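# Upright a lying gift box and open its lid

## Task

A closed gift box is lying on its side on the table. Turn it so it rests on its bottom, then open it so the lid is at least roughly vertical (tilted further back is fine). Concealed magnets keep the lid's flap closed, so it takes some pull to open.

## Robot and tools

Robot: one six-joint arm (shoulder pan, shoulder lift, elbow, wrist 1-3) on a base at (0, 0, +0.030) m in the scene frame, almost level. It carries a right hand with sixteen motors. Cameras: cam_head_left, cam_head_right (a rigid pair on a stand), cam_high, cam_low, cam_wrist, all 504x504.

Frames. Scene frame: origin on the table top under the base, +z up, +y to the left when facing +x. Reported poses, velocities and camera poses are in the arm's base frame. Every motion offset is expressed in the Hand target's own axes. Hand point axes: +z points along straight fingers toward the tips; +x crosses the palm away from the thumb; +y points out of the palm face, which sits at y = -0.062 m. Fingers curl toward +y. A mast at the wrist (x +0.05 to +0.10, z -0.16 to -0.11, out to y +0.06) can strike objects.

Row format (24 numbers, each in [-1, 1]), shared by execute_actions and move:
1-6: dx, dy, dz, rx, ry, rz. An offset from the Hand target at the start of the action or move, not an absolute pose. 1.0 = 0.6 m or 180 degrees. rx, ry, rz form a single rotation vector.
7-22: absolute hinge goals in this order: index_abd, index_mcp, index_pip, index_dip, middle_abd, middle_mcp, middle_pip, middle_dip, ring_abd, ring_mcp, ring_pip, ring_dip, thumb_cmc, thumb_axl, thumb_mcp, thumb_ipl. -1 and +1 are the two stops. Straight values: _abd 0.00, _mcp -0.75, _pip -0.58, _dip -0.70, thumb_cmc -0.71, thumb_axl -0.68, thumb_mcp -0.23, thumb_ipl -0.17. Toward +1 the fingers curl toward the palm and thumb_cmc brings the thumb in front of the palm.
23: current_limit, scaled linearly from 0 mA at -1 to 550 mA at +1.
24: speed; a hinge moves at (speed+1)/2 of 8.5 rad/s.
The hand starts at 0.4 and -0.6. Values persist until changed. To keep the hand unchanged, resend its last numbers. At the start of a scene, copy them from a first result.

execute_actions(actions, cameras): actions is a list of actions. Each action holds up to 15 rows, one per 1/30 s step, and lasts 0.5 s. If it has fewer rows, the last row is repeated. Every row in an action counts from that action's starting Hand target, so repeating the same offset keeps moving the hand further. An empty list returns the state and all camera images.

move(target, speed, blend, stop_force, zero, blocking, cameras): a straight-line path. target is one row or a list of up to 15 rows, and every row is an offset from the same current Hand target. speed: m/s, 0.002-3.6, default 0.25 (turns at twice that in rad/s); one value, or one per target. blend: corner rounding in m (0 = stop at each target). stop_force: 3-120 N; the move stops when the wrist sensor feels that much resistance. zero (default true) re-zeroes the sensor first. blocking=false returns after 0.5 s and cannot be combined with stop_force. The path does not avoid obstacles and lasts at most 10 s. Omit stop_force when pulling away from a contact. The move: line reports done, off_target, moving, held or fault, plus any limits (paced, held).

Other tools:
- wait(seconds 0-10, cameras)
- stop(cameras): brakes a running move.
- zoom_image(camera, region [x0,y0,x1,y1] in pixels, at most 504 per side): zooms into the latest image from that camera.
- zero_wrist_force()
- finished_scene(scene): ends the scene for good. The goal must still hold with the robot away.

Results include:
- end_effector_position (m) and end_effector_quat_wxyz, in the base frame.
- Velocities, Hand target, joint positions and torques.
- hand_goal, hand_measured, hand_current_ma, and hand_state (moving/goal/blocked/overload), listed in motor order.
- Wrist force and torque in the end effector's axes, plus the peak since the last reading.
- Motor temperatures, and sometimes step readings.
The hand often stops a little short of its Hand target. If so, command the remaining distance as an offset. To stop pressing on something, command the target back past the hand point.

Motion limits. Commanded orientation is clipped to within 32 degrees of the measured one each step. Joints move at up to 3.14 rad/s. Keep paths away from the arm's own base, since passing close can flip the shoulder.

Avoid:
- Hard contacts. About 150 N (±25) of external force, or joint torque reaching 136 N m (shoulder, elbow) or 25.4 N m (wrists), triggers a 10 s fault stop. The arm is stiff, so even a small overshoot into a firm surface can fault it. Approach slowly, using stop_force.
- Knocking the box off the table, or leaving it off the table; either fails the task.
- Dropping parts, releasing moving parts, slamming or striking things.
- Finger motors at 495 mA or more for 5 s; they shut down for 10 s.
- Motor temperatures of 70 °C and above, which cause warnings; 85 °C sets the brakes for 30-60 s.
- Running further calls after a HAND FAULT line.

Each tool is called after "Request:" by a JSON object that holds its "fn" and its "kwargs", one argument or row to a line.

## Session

Request:
{"fn": "execute_actions", "kwargs": {
  "actions": []
}}

Scene clock: 0.00 s.
end_effector_position=(+0.4285, +0.0547, +0.2768) hand_goal=(+0.000, -0.754, -0.576, -0.696, +0.000, -0.754, -0.576, -0.696, +0.000, -0.754, -0.576, -0.696, -0.714, -0.678, -0.226, -0.168) hand_measured=(+0.000, -0.754, -0.576, -0.696, +0.000, -0.754, -0.576, -0.696, +0.000, -0.754, -0.576, -0.696, -0.714, -0.678, -0.226, -0.168) hand_current_ma=(+0, +0, +0, +0, +0, +0, +0, +0, +0, +0, +0, +0, +0, +0, +0, +0) hand_state=(goal, goal, goal, goal, goal, goal, goal, goal, goal, goal, goal, goal, goal, goal, goal, goal) hand_current_limit=0.40 hand_speed=-0.60 end_effector_quat_wxyz=(-0.356, +0.640, -0.666, +0.139)
Joint positions: [-0.513 -1.892 2.232 -2.462 -0.98 2.839]
Joint velocities: within noise
Joint torques (N m): no reading
Motor temperatures (°C): [28 36 28 34 29 29]
Wrist force (N): no reading
Wrist torque (N m): no reading
Wrist force, peak (N): no reading
Hand target: +0.4285, +0.0547, +0.2768; -0.356, +0.640, -0.666, +0.139
camera_calibration:
cam_wrist: T_world_to_cam=[[-0.501332, 0.847442, -0.174666, 0.25525], [-0.070007, 0.161478, 0.98439, -0.286374], [0.862418, 0.505734, -0.0216272, -0.267322], [0, 0, 0, 1]] pos_world=[0.33846, -0.0348732, 0.320706]

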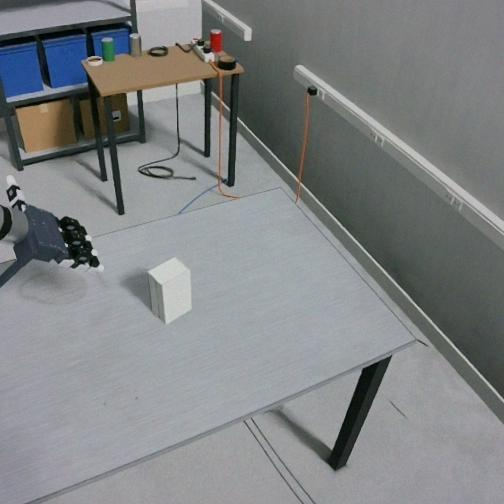

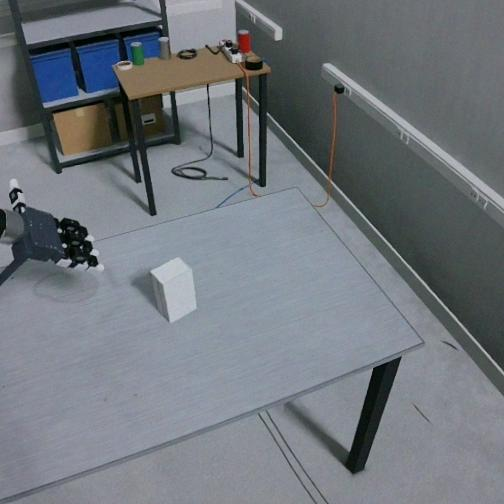

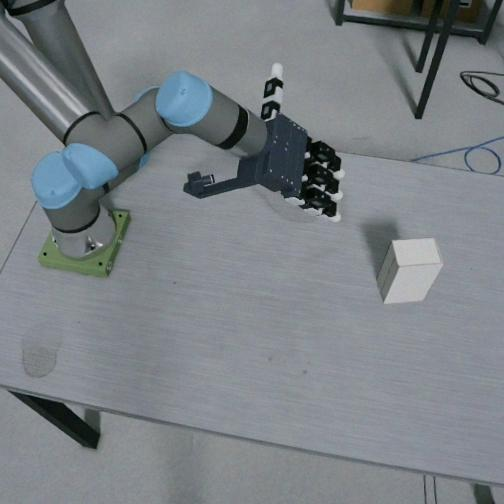

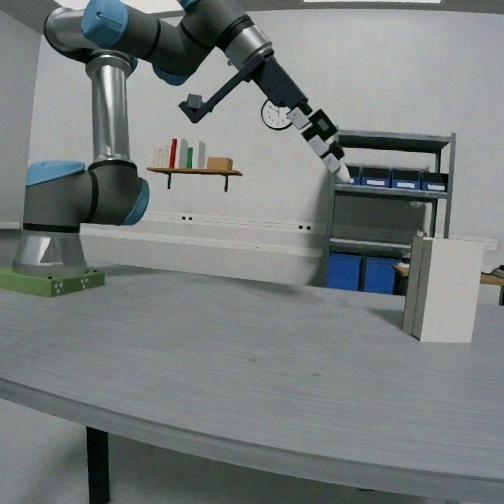

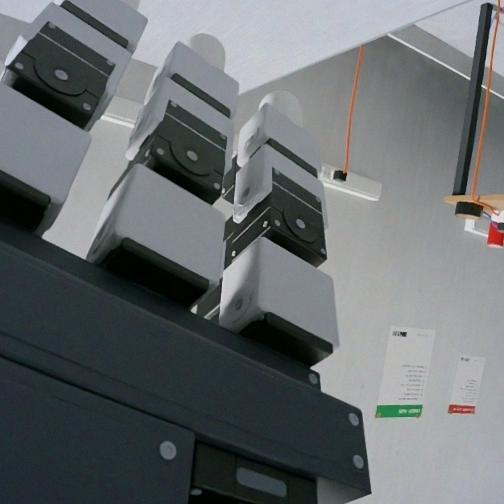

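Request:
{"fn": "zoom_image", "kwargs": {
  "camera": "cam_low",
  "region": [380, 220, 504, 344]
}}

Request:
{"fn": "zoom_image", "kwargs": {
  "camera": "cam_high",
  "region": [360, 220, 460, 320]
}}

Request:
{"fn": "zoom_image", "kwargs": {
  "camera": "cam_head_left",
  "region": [130, 245, 210, 335]
}}

Request:
{"fn": "zoom_image", "kwargs": {
  "camera": "cam_head_right",
  "region": [130, 245, 210, 335]
}}

Scaled by 4.065.

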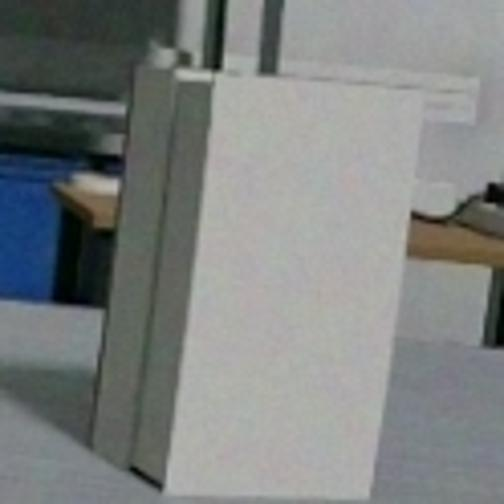

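Scaled by 5.040.

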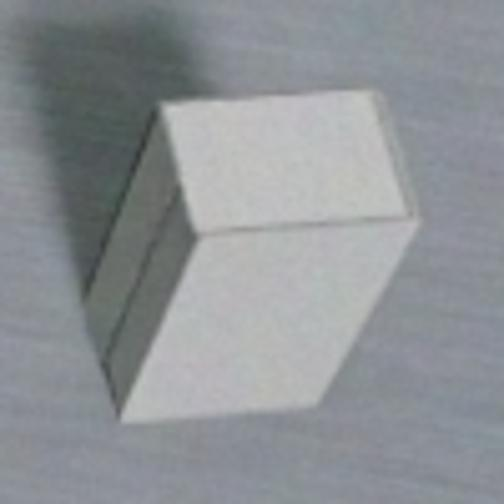

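Scaled by 5.600.

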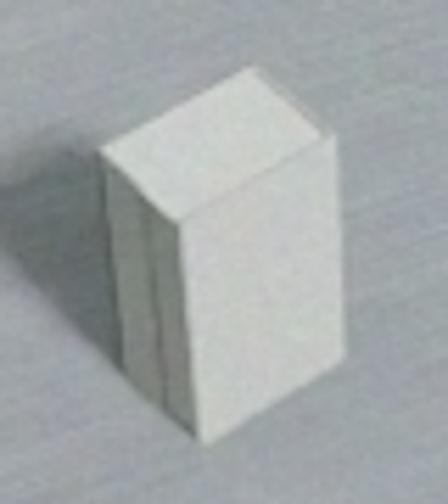

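Scaled by 5.600.

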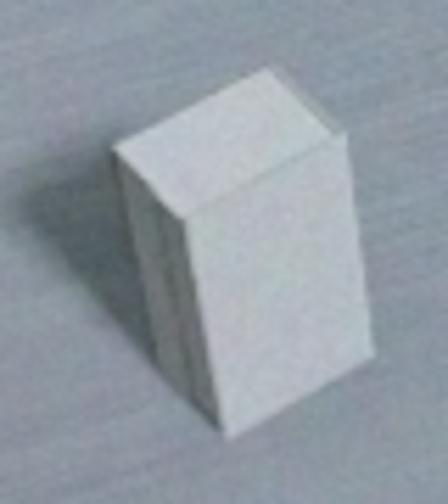

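Request:
{"fn": "zoom_image", "kwargs": {
  "camera": "cam_low",
  "region": [405, 230, 445, 270]
}}

Request:
{"fn": "zoom_image", "kwargs": {
  "camera": "cam_low",
  "region": [395, 315, 435, 355]
}}

Request:
{"fn": "zoom_image", "kwargs": {
  "camera": "cam_high",
  "region": [370, 230, 450, 310]
}}

Scaled by 12.600.

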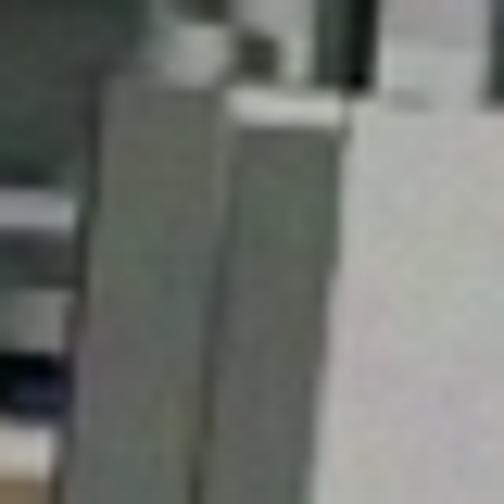

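Scaled by 12.600.

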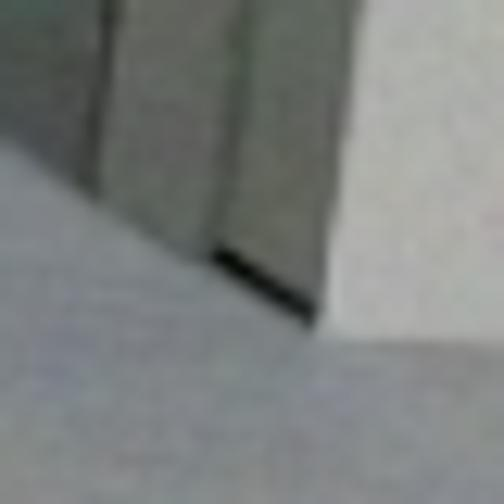

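Scaled by 6.300.

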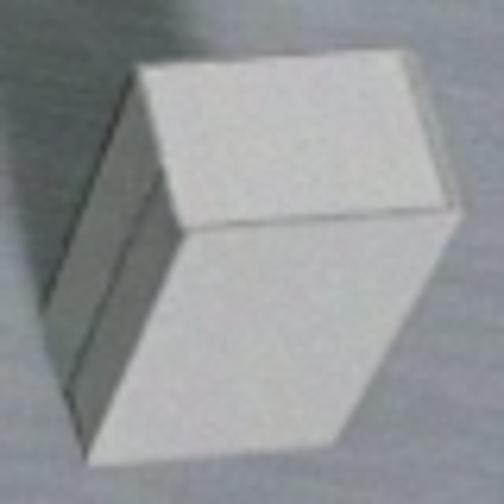

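Request:
{"fn": "move", "kwargs": {
  "target": [-0.2525,-0.1837,0.4067,0.1607,0.2722,-0.5411,0,-0.411,-0.212,-0.696,0,-0.411,-0.212,-0.696,0,-0.411,-0.212,-0.696,0.83,-0.678,-0.73,-0.168,0.5,-0.3],
  "speed": 0.4,
  "cameras": ["cam_high","cam_low","cam_head_left"]
}}

Scene clock: 204.87 s.
end_effector_position=(+0.5412, +0.1530, +0.2491) hand_goal=(+0.000, -0.412, -0.212, -0.696, +0.000, -0.412, -0.212, -0.696, +0.000, -0.412, -0.212, -0.696, +0.830, -0.678, -0.730, -0.168) hand_measured=(+0.000, -0.410, -0.214, -0.696, +0.000, -0.410, -0.214, -0.696, +0.000, -0.410, -0.214, -0.696, +0.824, -0.678, -0.722, -0.168) hand_current_ma=(-1, +6, -7, +0, -1, +6, -6, +0, -1, +6, -7, +0, -19, +2, +35, +1) hand_state=(goal, goal, goal, goal, goal, goal, goal, goal, goal, goal, goal, goal, goal, goal, goal, goal) hand_current_limit=0.50 hand_speed=-0.30 end_effector_quat_wxyz=(-0.204, +0.768, -0.386, +0.469)
Joint positions: [0.166 -1.451 2.118 -3.302 -1.764 2.554]
Joint torques (N m): [-6.94 -37.25 -4.95 -1.13 1.88 1.62]
Wrist force (N): [-0.3 0.0 -0.1]
Wrist torque (N m): [0.11 0.22 0.14]
Wrist force, peak (N): [-4.1 -2.9 1.0]
Hand target: +0.5411, +0.1530, +0.2491; -0.205, +0.768, -0.386, +0.469 (not the last commanded pose)
Off the commanded pose: 0.156 m, 58 deg.
move: held (a check stopped the path); limits=held
pose unreachable: on one or more control steps of this call, first in action 0 (counted from 0), an arm could not follow its commanded pose, so it was not sent that pose on those steps. It may still have moved: this result reports where it is.
cause: moving toward the commanded pose would bring two parts of the arm too close to each other (joints 4 (wrist 1) to 6 (wrist 3) lie between them).
Images, in order (width x height): cam_head_left 504x504, cam_high 504x504, cam_low 504x504.

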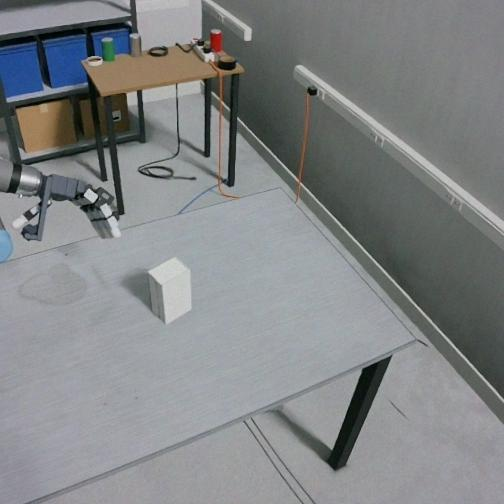

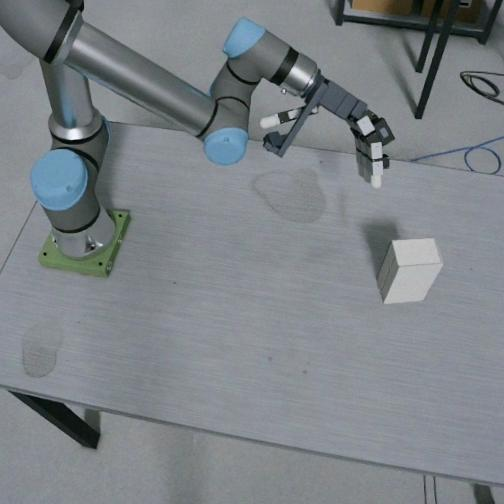

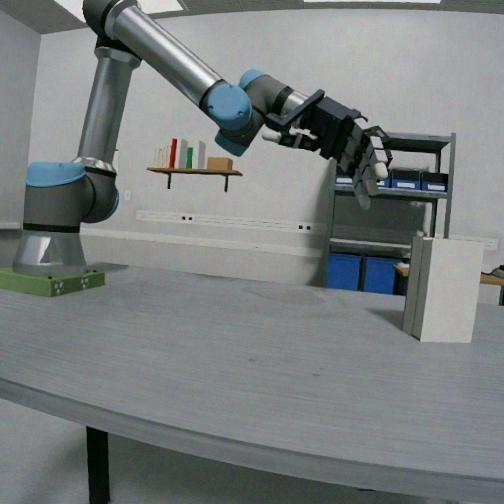

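Request:
{"fn": "move", "kwargs": {
  "target": [0.1625,-0.0018,0.3315,0.0898,-0.0772,0.1746,0,-0.75,-0.576,-0.696,0,-0.7,0.0,-0.38,0,-0.75,-0.576,-0.696,0.9,-0.678,-0.7,-0.168,0.5,-0.3],
  "speed": 0.3,
  "cameras": ["cam_high","cam_low","cam_head_left"]
}}

Scene clock: 358.90 s.
end_effector_position=(+0.7416, +0.0677, +0.2098) hand_goal=(+0.000, -0.750, -0.576, -0.696, +0.000, -0.700, +0.000, -0.380, +0.000, -0.750, -0.576, -0.696, +0.900, -0.678, -0.700, -0.168) hand_measured=(+0.000, -0.736, -0.570, -0.696, +0.000, -0.686, -0.002, -0.382, +0.000, -0.734, -0.570, -0.696, +0.894, -0.678, -0.698, -0.168) hand_current_ma=(-1, +55, +23, +0, -1, +54, -4, -7, -1, +65, +21, +0, -24, +3, +7, +1) hand_state=(goal, goal, goal, goal, goal, goal, goal, goal, goal, goal, goal, goal, goal, goal, goal, goal) hand_current_limit=0.50 hand_speed=-0.30 end_effector_quat_wxyz=(-0.472, +0.650, -0.482, +0.350)
Joint positions: [-0.255 -1.032 1.752 -3.498 -1.052 2.955]
Joint torques (N m): [-8.53 -38.04 -28.1 -3.6 2.62 1.91]
Wrist force (N): [0.0 0.1 -0.1]
Wrist torque (N m): [0.06 0.10 0.09]
Wrist force, peak (N): [-1.0 -1.2 -0.8]
Hand target: +0.7417, +0.0677, +0.2098; -0.472, +0.650, -0.482, +0.350
Off the commanded pose: 0.000 m, 0 deg.
move: done
Images, in order (width x height): cam_head_left 504x504, cam_high 504x504, cam_low 504x504.

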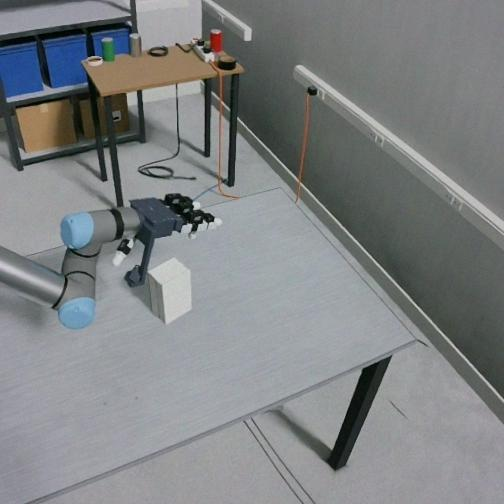

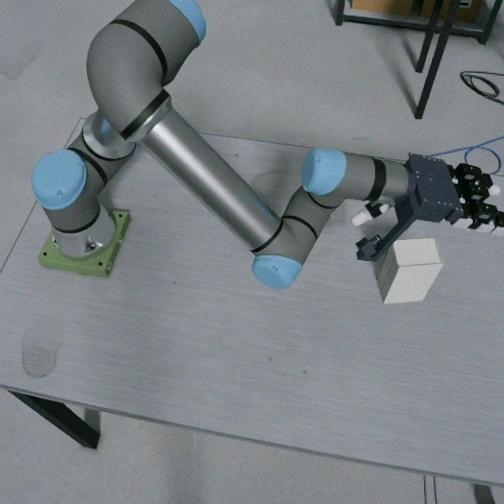

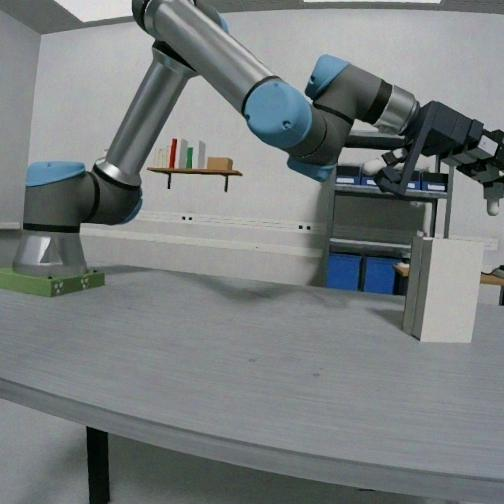

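Request:
{"fn": "move", "kwargs": {
  "target": [0,0.187,0.0608,0,0,0,0,-0.75,-0.576,-0.696,0,-0.7,0.0,-0.38,0,-0.75,-0.576,-0.696,0.9,-0.678,-0.7,-0.168,0.5,-0.3],
  "speed": 0.08,
  "stop_force": 4,
  "cameras": ["cam_high","cam_low","cam_head_left"]
}}

Request:
{"fn": "zoom_image", "kwargs": {
  "camera": "cam_low",
  "region": [344, 190, 504, 350]
}}

Request:
{"fn": "zoom_image", "kwargs": {
  "camera": "cam_high",
  "region": [334, 170, 494, 330]
}}

Request:
{"fn": "zoom_image", "kwargs": {
  "camera": "cam_head_left",
  "region": [100, 210, 240, 350]
}}

Scene clock: 375.03 s.
end_effector_position=(+0.7417, +0.0677, +0.0918) hand_goal=(+0.000, -0.750, -0.576, -0.696, +0.000, -0.700, +0.000, -0.380, +0.000, -0.750, -0.576, -0.696, +0.900, -0.678, -0.700, -0.168) hand_measured=(+0.000, -0.736, -0.570, -0.696, +0.000, -0.686, -0.002, -0.382, +0.000, -0.734, -0.570, -0.696, +0.894, -0.678, -0.698, -0.168) hand_current_ma=(-1, +55, +23, +0, -1, +54, -4, -7, -1, +65, +21, +0, -23, +3, +7, +1) hand_state=(goal, goal, goal, goal, goal, goal, goal, goal, goal, goal, goal, goal, goal, goal, goal, goal) hand_current_limit=0.50 hand_speed=-0.30 end_effector_quat_wxyz=(-0.472, +0.650, -0.482, +0.350)
Joint positions: [-0.255 -0.82 1.786 -3.743 -1.052 2.955]
Joint torques (N m): [4.85 -40.36 -24.27 -3.81 -1.19 1.83]
Wrist force (N): [-0.5 -0.5 -0.1]
Wrist torque (N m): [0.00 0.14 0.06]
Wrist force, peak (N): [-0.4 -0.9 -0.2]
Hand target: +0.7417, +0.0677, +0.0918; -0.472, +0.650, -0.482, +0.350
Off the commanded pose: 0.000 m, 0 deg.
move: done
Images, in order (width x height): cam_head_left 504x504, cam_high 504x504, cam_low 504x504.

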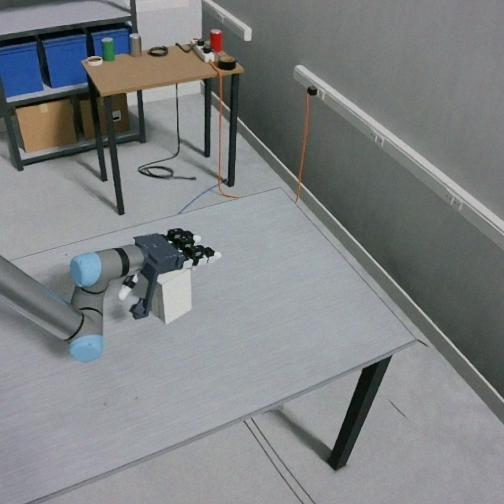

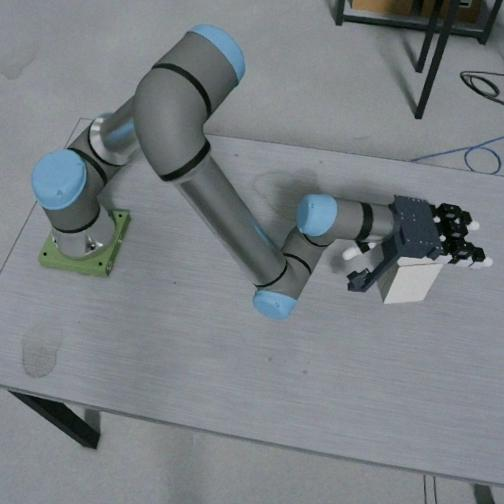

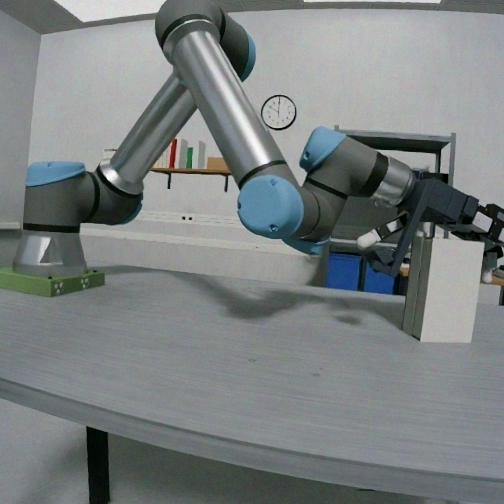

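Scaled by 3.150.

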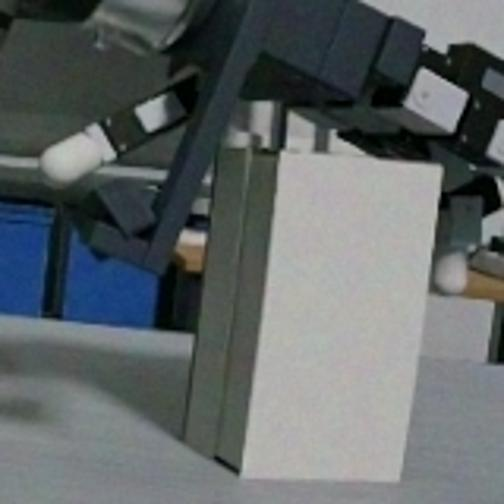

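Scaled by 3.150.

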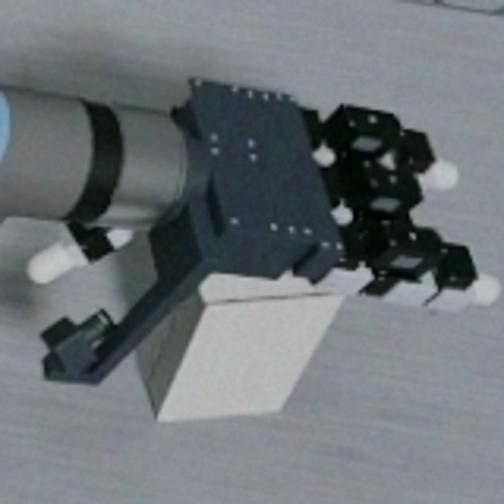

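Scaled by 3.600.

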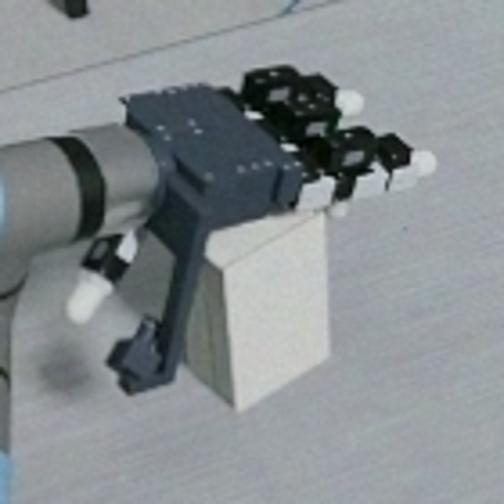

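Request:
{"fn": "execute_actions", "kwargs": {
  "actions": [
    [[0,0,0,0,0,0,0,-0.75,-0.576,-0.696,0,-0.69,0.2,-0.38,0,-0.75,-0.576,-0.696,0.9,-0.678,-0.3,0.05,0.3,-0.5]],
    [[0,0,0,0,0,0,0,-0.75,-0.576,-0.696,0,-0.65,0.33,-0.38,0,-0.75,-0.576,-0.696,0.9,-0.678,-0.16,0.18,0.3,-0.6]],
    [[0,0,0,0,0,0,0,-0.75,-0.576,-0.696,0,-0.6,0.36,-0.34,0,-0.75,-0.576,-0.696,0.9,-0.678,-0.08,0.25,0.3,-0.6]]
  ],
  "cameras": ["cam_high","cam_low","cam_head_left"]
}}

Scene clock: 458.70 s.
end_effector_position=(+0.7417, +0.0677, +0.0918) hand_goal=(+0.000, -0.750, -0.576, -0.696, +0.000, -0.600, +0.360, -0.340, +0.000, -0.750, -0.576, -0.696, +0.900, -0.678, -0.080, +0.250) hand_measured=(+0.000, -0.736, -0.570, -0.696, +0.000, -0.652, +0.318, -0.376, +0.000, -0.734, -0.570, -0.696, +0.894, -0.678, -0.186, +0.172) hand_current_ma=(-1, +55, +23, +0, -1, -235, -174, -143, -1, +65, +21, +0, -24, +3, -358, -358) hand_state=(goal, goal, goal, goal, goal, blocked, blocked, blocked, goal, goal, goal, goal, goal, goal, blocked, blocked) hand_current_limit=0.30 hand_speed=-0.60 end_effector_quat_wxyz=(-0.472, +0.650, -0.482, +0.350)
Joint positions: [-0.255 -0.82 1.786 -3.743 -1.052 2.955]
Joint torques (N m): [4.71 -43.64 -23.66 -3.28 -0.75 1.58]
Wrist force (N): [-0.2 0.4 0.3]
Wrist torque (N m): [0.02 0.08 0.13]
Wrist force, peak (N): [-0.2 0.8 0.4]
Hand target: +0.7417, +0.0677, +0.0918; -0.472, +0.650, -0.482, +0.350
Off the commanded pose: 0.000 m, 0 deg.
Step readings (end_effector_position):
0: (+0.7417, +0.0677, +0.0918)
1: (+0.7417, +0.0677, +0.0918)
2: (+0.7417, +0.0677, +0.0918)
4: (+0.7417, +0.0677, +0.0918)
8: (+0.7417, +0.0677, +0.0918)
15: (+0.7417, +0.0677, +0.0918)
16: (+0.7417, +0.0677, +0.0918)
17: (+0.7417, +0.0677, +0.0918)
19: (+0.7417, +0.0677, +0.0918)
23: (+0.7417, +0.0677, +0.0918)
30: (+0.7417, +0.0677, +0.0918)
31: (+0.7417, +0.0677, +0.0918)
32: (+0.7417, +0.0677, +0.0918)
34: (+0.7417, +0.0677, +0.0918)
38: (+0.7417, +0.0677, +0.0918)
45: (+0.7417, +0.0677, +0.0918)
Images, in order (width x height): cam_head_left 504x504, cam_high 504x504, cam_low 504x504.

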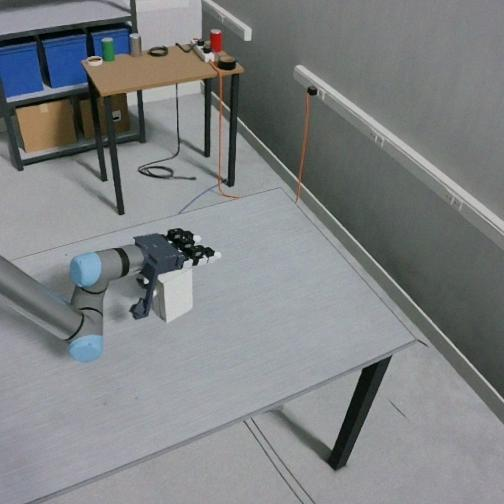

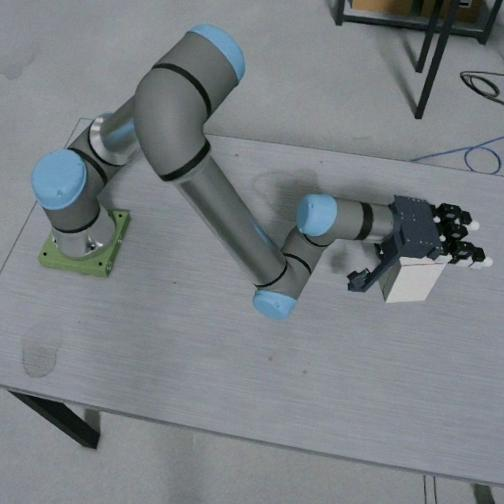

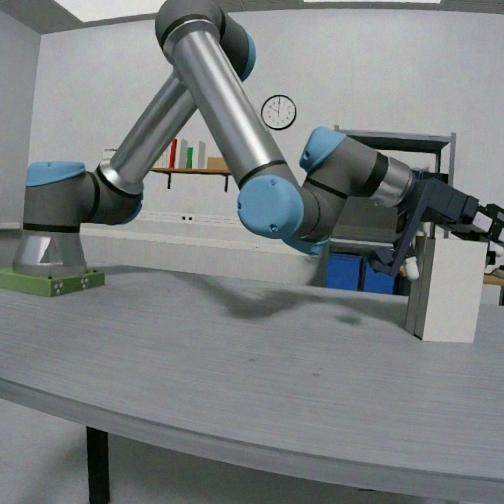

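Request:
{"fn": "move", "kwargs": {
  "target": [0,-0.0476,-0.0155,0,0,0,0,-0.75,-0.576,-0.696,0,-0.6,0.36,-0.34,0,-0.75,-0.576,-0.696,0.9,-0.678,-0.08,0.25,0.3,-0.6],
  "speed": 0.03,
  "cameras": ["cam_low","cam_head_left"]
}}

Scene clock: 467.20 s.
end_effector_position=(+0.7417, +0.0677, +0.1217) hand_goal=(+0.000, -0.750, -0.576, -0.696, +0.000, -0.600, +0.360, -0.340, +0.000, -0.750, -0.576, -0.696, +0.900, -0.678, -0.080, +0.250) hand_measured=(+0.000, -0.736, -0.570, -0.696, +0.000, -0.652, +0.316, -0.376, +0.000, -0.734, -0.570, -0.696, +0.894, -0.678, -0.186, +0.172) hand_current_ma=(-1, +55, +23, +0, -1, -235, -176, -143, -1, +65, +21, +0, -24, +0, -357, -357) hand_state=(goal, goal, goal, goal, goal, blocked, blocked, blocked, goal, goal, goal, goal, goal, goal, blocked, blocked) hand_current_limit=0.30 hand_speed=-0.60 end_effector_quat_wxyz=(-0.472, +0.650, -0.482, +0.350)
Joint positions: [-0.255 -0.878 1.785 -3.685 -1.052 2.955]
Joint torques (N m): [-0.4 -56.7 -26.03 -0.77 1.95 0.19]
Wrist force (N): [-0.2 1.0 0.2]
Wrist torque (N m): [0.07 0.09 0.11]
Wrist force, peak (N): [-0.5 1.1 0.3]
Hand target: +0.7417, +0.0677, +0.1218; -0.472, +0.650, -0.482, +0.350
Off the commanded pose: 0.000 m, 0 deg.
move: done
Images, in order (width x height): cam_head_left 504x504, cam_low 504x504.

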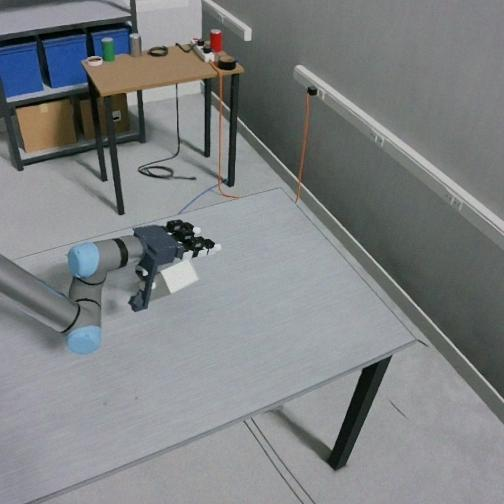

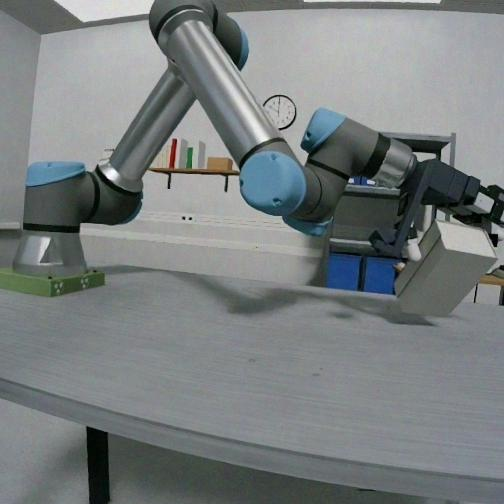

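Request:
{"fn": "move", "kwargs": {
  "target": [0,-0.0317,-0.0103,0,0,0,0,-0.75,-0.576,-0.696,0,-0.6,0.36,-0.34,0,-0.75,-0.576,-0.696,0.9,-0.678,-0.08,0.25,0.3,-0.6],
  "speed": 0.03,
  "cameras": ["cam_low","cam_head_left"]
}}

Request:
{"fn": "zoom_image", "kwargs": {
  "camera": "cam_low",
  "region": [340, 150, 504, 340]
}}

Scene clock: 483.90 s.
end_effector_position=(+0.7417, +0.0677, +0.1417) hand_goal=(+0.000, -0.750, -0.576, -0.696, +0.000, -0.600, +0.360, -0.340, +0.000, -0.750, -0.576, -0.696, +0.900, -0.678, -0.080, +0.250) hand_measured=(+0.000, -0.736, -0.570, -0.696, +0.000, -0.652, +0.316, -0.376, +0.000, -0.734, -0.570, -0.696, +0.894, -0.678, -0.186, +0.172) hand_current_ma=(-1, +55, +23, +0, -1, -235, -176, -143, -1, +65, +21, +0, -24, +0, -357, -357) hand_state=(goal, goal, goal, goal, goal, blocked, blocked, blocked, goal, goal, goal, goal, goal, goal, blocked, blocked) hand_current_limit=0.30 hand_speed=-0.60 end_effector_quat_wxyz=(-0.472, +0.650, -0.482, +0.350)
Joint positions: [-0.255 -0.915 1.782 -3.644 -1.052 2.955]
Joint torques (N m): [-6.39 -55.01 -26.96 -0.34 2.05 1.32]
Wrist force (N): [-0.1 1.0 0.3]
Wrist torque (N m): [0.06 0.09 0.13]
Wrist force, peak (N): [-0.4 1.4 0.5]
Hand target: +0.7417, +0.0677, +0.1418; -0.472, +0.650, -0.482, +0.350
Off the commanded pose: 0.000 m, 0 deg.
move: done
Images, in order (width x height): cam_head_left 504x504, cam_low 504x504.

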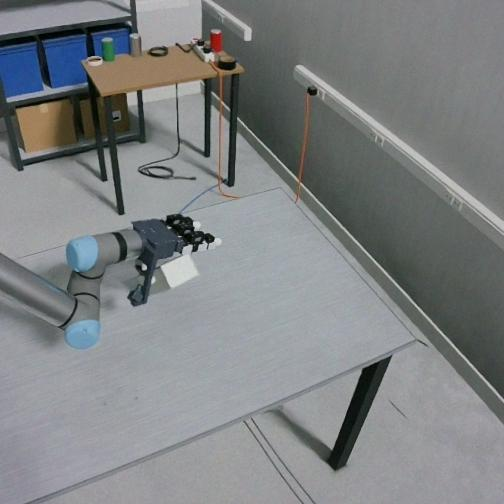

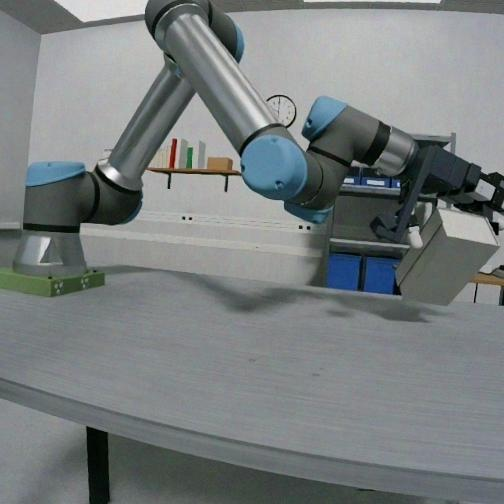

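Scaled by 2.653.

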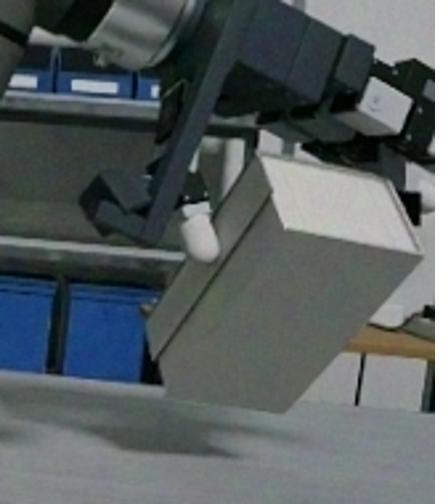

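Request:
{"fn": "move", "kwargs": {
  "target": [0,0.0634,0.0206,0,0,0,0,-0.75,-0.576,-0.696,0,-0.6,0.36,-0.34,0,-0.75,-0.576,-0.696,0.9,-0.678,-0.08,0.25,0.3,-0.6],
  "speed": 0.08
}}

Request:
{"fn": "move", "kwargs": {
  "target": [0,0.0634,0.0206,0,0,0,0,-0.75,-0.576,-0.696,0,-0.6,0.36,-0.34,0,-0.75,-0.576,-0.696,0.9,-0.678,-0.08,0.25,0.3,-0.6],
  "speed": 0.03,
  "stop_force": 7,
  "cameras": ["cam_low","cam_head_left","cam_high"]
}}

Request:
{"fn": "zoom_image", "kwargs": {
  "camera": "cam_low",
  "region": [340, 190, 504, 354]
}}

Scene clock: 515.07 s.
end_effector_position=(+0.7417, +0.0677, +0.1020) hand_goal=(+0.000, -0.750, -0.576, -0.696, +0.000, -0.600, +0.360, -0.340, +0.000, -0.750, -0.576, -0.696, +0.900, -0.678, -0.080, +0.250) hand_measured=(+0.000, -0.736, -0.570, -0.696, +0.000, -0.652, +0.316, -0.376, +0.000, -0.734, -0.570, -0.696, +0.894, -0.678, -0.186, +0.172) hand_current_ma=(-1, +55, +23, +0, -1, -235, -176, -143, -1, +65, +21, +0, -24, +0, -358, -357) hand_state=(goal, goal, goal, goal, goal, blocked, blocked, blocked, goal, goal, goal, goal, goal, goal, blocked, blocked) hand_current_limit=0.30 hand_speed=-0.60 end_effector_quat_wxyz=(-0.472, +0.650, -0.482, +0.350)
Joint positions: [-0.255 -0.84 1.786 -3.724 -1.052 2.955]
Joint torques (N m): [-0.61 -38.93 -26.38 -3.92 0.82 1.77]
Wrist force (N): [-0.1 0.9 0.4]
Wrist torque (N m): [0.04 0.07 0.14]
Wrist force, peak (N): [-0.3 1.6 0.5]
Hand target: +0.7417, +0.0677, +0.1018; -0.472, +0.650, -0.482, +0.350
Off the commanded pose: 0.000 m, 0 deg.
move: done

Scene clock: 517.47 s.
end_effector_position=(+0.7417, +0.0677, +0.0618) hand_goal=(+0.000, -0.750, -0.576, -0.696, +0.000, -0.600, +0.360, -0.340, +0.000, -0.750, -0.576, -0.696, +0.900, -0.678, -0.080, +0.250) hand_measured=(+0.000, -0.736, -0.570, -0.696, +0.000, -0.654, +0.316, -0.372, +0.000, -0.734, -0.570, -0.696, +0.894, -0.678, -0.186, +0.174) hand_current_ma=(-1, +55, +23, +0, -1, -245, -176, -124, -1, +65, +21, +0, -23, -1, -357, -358) hand_state=(goal, goal, goal, goal, goal, blocked, blocked, blocked, goal, goal, goal, goal, goal, goal, blocked, blocked) hand_current_limit=0.30 hand_speed=-0.60 end_effector_quat_wxyz=(-0.472, +0.650, -0.482, +0.350)
Joint positions: [-0.255 -0.759 1.781 -3.799 -1.052 2.955]
Joint torques (N m): [4.34 -41.37 -23.64 -4.04 -1.18 1.82]
Wrist force (N): [-0.4 0.5 0.0]
Wrist torque (N m): [0.06 0.14 0.09]
Wrist force, peak (N): [0.7 -2.8 -1.0]
Hand target: +0.7417, +0.0677, +0.0618; -0.472, +0.650, -0.482, +0.350
Off the commanded pose: 0.000 m, 0 deg.
move: done
Images, in order (width x height): cam_head_left 504x504, cam_high 504x504, cam_low 504x504.

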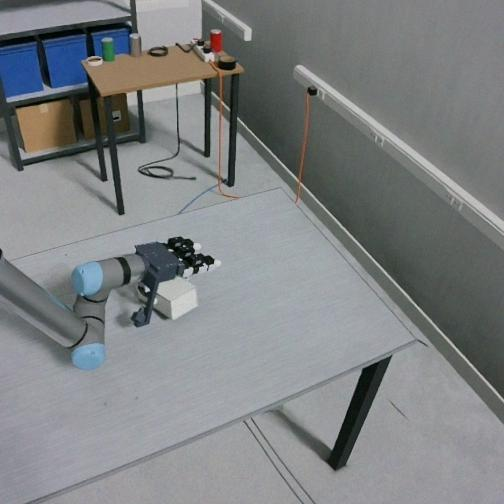

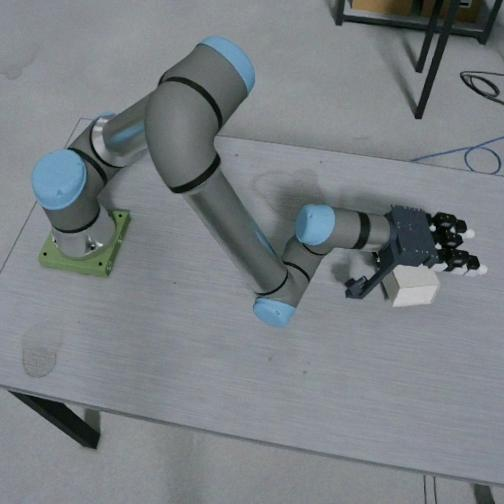

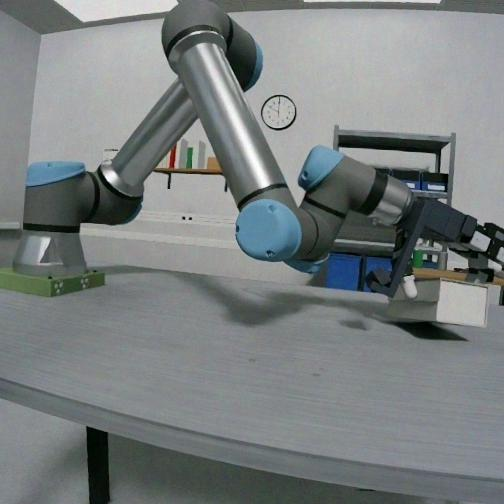

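Scaled by 3.073.

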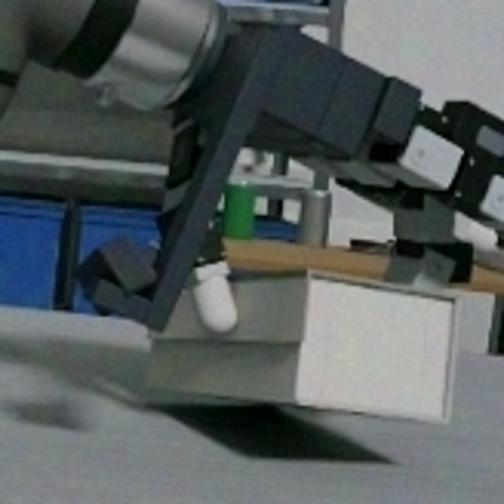

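Request:
{"fn": "move", "kwargs": {
  "target": [
    [0,-0.0238,-0.0077,0,0,0,0,-0.75,-0.576,-0.696,0,-0.55,0.4,-0.3,0,-0.75,-0.576,-0.696,0.9,-0.678,0.0,0.32,0.45,-0.6],
    [0.1407,0.0603,-0.2667,0,0.3487,0.1133,0,-0.75,-0.576,-0.696,0,-0.55,0.4,-0.3,0,-0.75,-0.576,-0.696,0.9,-0.678,0.0,0.32,0.45,-0.6]
  ],
  "speed": [0.04,0.13],
  "cameras": ["cam_low","cam_high"]
}}

Request:
{"fn": "zoom_image", "kwargs": {
  "camera": "cam_low",
  "region": [200, 150, 454, 404]
}}

Scene clock: 557.07 s.
end_effector_position=(+0.6098, -0.0603, +0.0769) hand_goal=(+0.000, -0.750, -0.576, -0.696, +0.000, -0.550, +0.400, -0.300, +0.000, -0.750, -0.576, -0.696, +0.900, -0.678, +0.000, +0.320) hand_measured=(+0.000, -0.736, -0.570, -0.696, +0.000, -0.654, +0.316, -0.356, +0.000, -0.734, -0.570, -0.696, +0.892, -0.678, -0.186, +0.176) hand_current_ma=(-1, +55, +23, +0, -1, -399, -362, -234, -1, +65, +21, +0, -26, -1, -399, -399) hand_state=(goal, goal, goal, goal, goal, blocked, blocked, blocked, goal, goal, goal, goal, goal, goal, blocked, blocked) hand_current_limit=0.45 hand_speed=-0.60 end_effector_quat_wxyz=(+0.205, -0.282, +0.758, -0.551)
Joint positions: [-0.137 -0.911 2.081 -3.903 -2.249 3.407]
Joint torques (N m): [4.63 -50.05 3.1 -0.67 -2.39 1.5]
Wrist force (N): [-0.4 1.2 0.2]
Wrist torque (N m): [0.03 0.17 0.12]
Wrist force, peak (N): [-0.5 1.8 0.2]
Hand target: +0.6097, -0.0604, +0.0769; +0.205, -0.282, +0.758, -0.551
Off the commanded pose: 0.000 m, 0 deg.
move: done
Images, in order (width x height): cam_high 504x504, cam_low 504x504.

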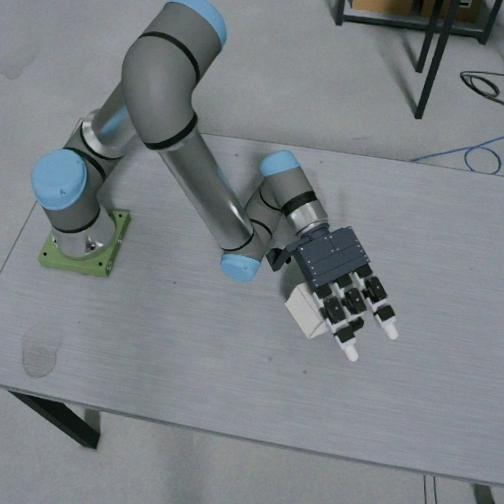

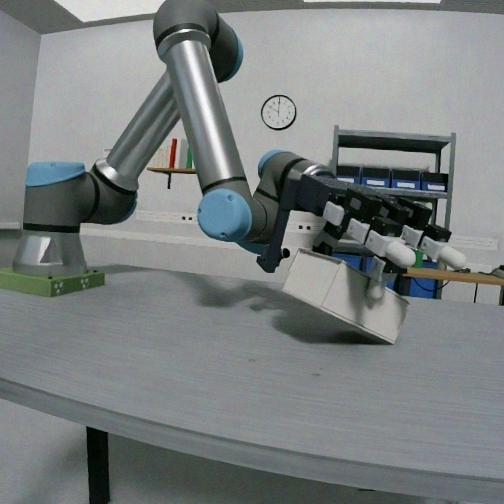

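Scaled by 1.984.

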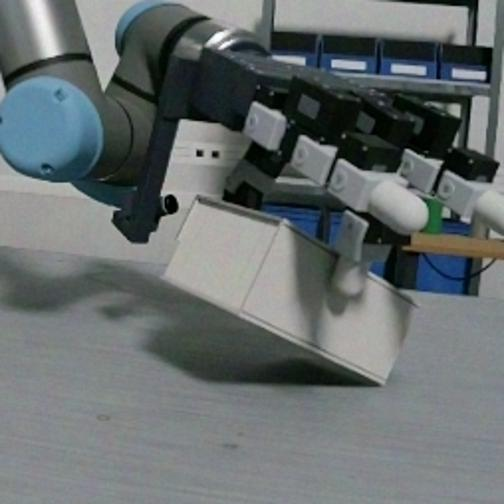

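Request:
{"fn": "move", "kwargs": {
  "target": [0,0.0396,0.0129,0,0,0,0,-0.75,-0.576,-0.696,0,-0.6,0.36,-0.34,0,-0.75,-0.576,-0.696,0.9,-0.678,-0.08,0.25,0.25,-0.6],
  "speed": 0.03,
  "stop_force": 7,
  "cameras": ["cam_low","cam_high"]
}}

Request:
{"fn": "zoom_image", "kwargs": {
  "camera": "cam_low",
  "region": [200, 180, 454, 434]
}}

Scene clock: 574.77 s.
end_effector_position=(+0.6097, -0.0604, +0.0519) hand_goal=(+0.000, -0.750, -0.576, -0.696, +0.000, -0.600, +0.360, -0.340, +0.000, -0.750, -0.576, -0.696, +0.900, -0.678, -0.080, +0.250) hand_measured=(+0.000, -0.736, -0.570, -0.696, +0.000, -0.656, +0.312, -0.364, +0.000, -0.734, -0.570, -0.696, +0.892, -0.678, -0.188, +0.180) hand_current_ma=(-1, +55, +23, +0, -1, -250, -197, -89, -1, +65, +21, +0, -26, -1, -344, -344) hand_state=(goal, goal, goal, goal, goal, blocked, blocked, blocked, goal, goal, goal, goal, goal, goal, blocked, blocked) hand_current_limit=0.25 hand_speed=-0.60 end_effector_quat_wxyz=(+0.205, -0.282, +0.758, -0.551)
Joint positions: [-0.137 -0.849 2.075 -3.959 -2.25 3.407]
Joint torques (N m): [-2.87 -34.58 -20.15 -3.87 0.1 -1.47]
Wrist force (N): [-0.3 0.8 0.0]
Wrist torque (N m): [0.05 0.18 0.10]
Wrist force, peak (N): [-0.4 1.6 0.3]
Hand target: +0.6097, -0.0604, +0.0519; +0.205, -0.282, +0.758, -0.551
Off the commanded pose: 0.000 m, 0 deg.
move: done
Images, in order (width x height): cam_high 504x504, cam_low 504x504.

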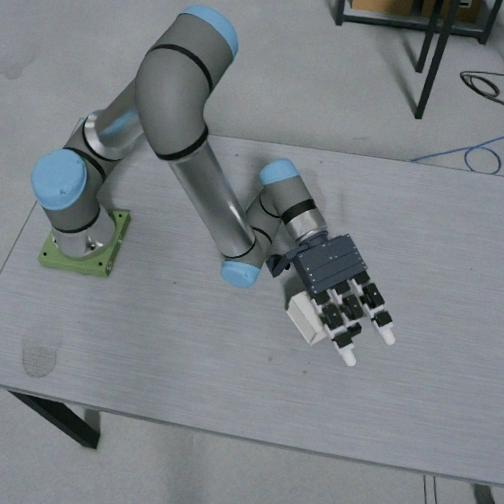

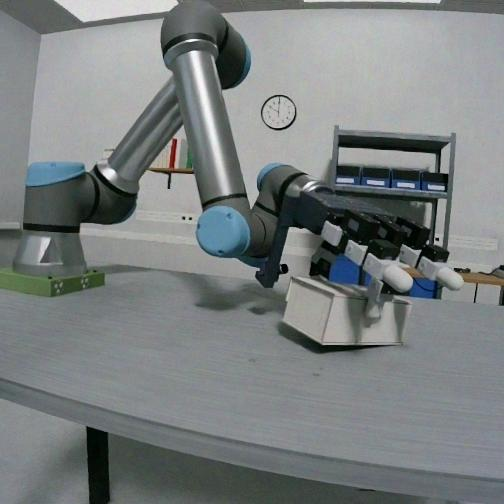

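Scaled by 1.984.

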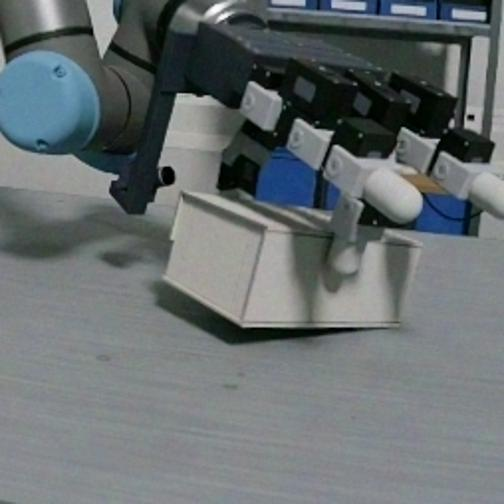

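Request:
{"fn": "move", "kwargs": {
  "target": [0,0.0127,0.0041,0,0,0,0,-0.75,-0.576,-0.696,0,-0.6,0.36,-0.34,0,-0.75,-0.576,-0.696,0.9,-0.678,-0.08,0.25,0.25,-0.6],
  "speed": 0.02,
  "stop_force": 7,
  "cameras": ["cam_low"]
}}

Request:
{"fn": "zoom_image", "kwargs": {
  "camera": "cam_low",
  "region": [240, 230, 440, 380]
}}

Scene clock: 586.40 s.
end_effector_position=(+0.6097, -0.0604, +0.0439) hand_goal=(+0.000, -0.750, -0.576, -0.696, +0.000, -0.600, +0.360, -0.340, +0.000, -0.750, -0.576, -0.696, +0.900, -0.678, -0.080, +0.250) hand_measured=(+0.000, -0.736, -0.570, -0.696, +0.000, -0.656, +0.312, -0.364, +0.000, -0.734, -0.570, -0.696, +0.892, -0.678, -0.188, +0.180) hand_current_ma=(-1, +55, +23, +0, -1, -250, -197, -89, -1, +65, +21, +0, -26, -1, -344, -344) hand_state=(goal, goal, goal, goal, goal, blocked, blocked, blocked, goal, goal, goal, goal, goal, goal, blocked, blocked) hand_current_limit=0.25 hand_speed=-0.60 end_effector_quat_wxyz=(+0.205, -0.282, +0.758, -0.551)
Joint positions: [-0.137 -0.828 2.072 -3.976 -2.25 3.407]
Joint torques (N m): [2.07 -34.57 -19.68 -3.92 -0.96 1.4]
Wrist force (N): [-0.3 0.7 -0.1]
Wrist torque (N m): [0.05 0.18 0.13]
Wrist force, peak (N): [-0.3 1.0 0.2]
Hand target: +0.6097, -0.0603, +0.0439; +0.205, -0.282, +0.758, -0.551
Off the commanded pose: 0.000 m, 0 deg.
move: done
Images, in order (width x height): cam_low 504x504.

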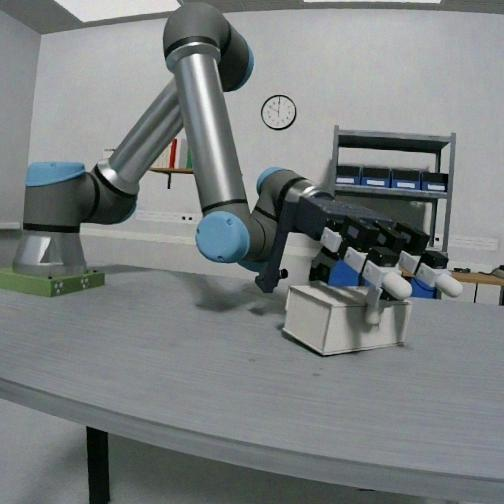

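Scaled by 2.520.

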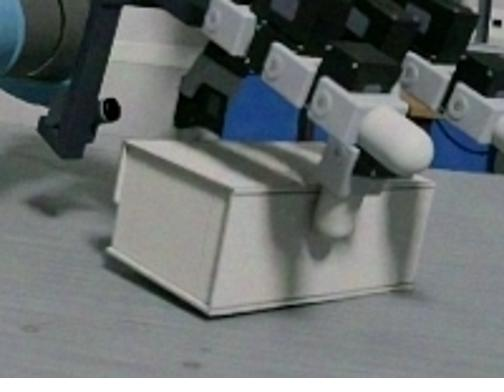

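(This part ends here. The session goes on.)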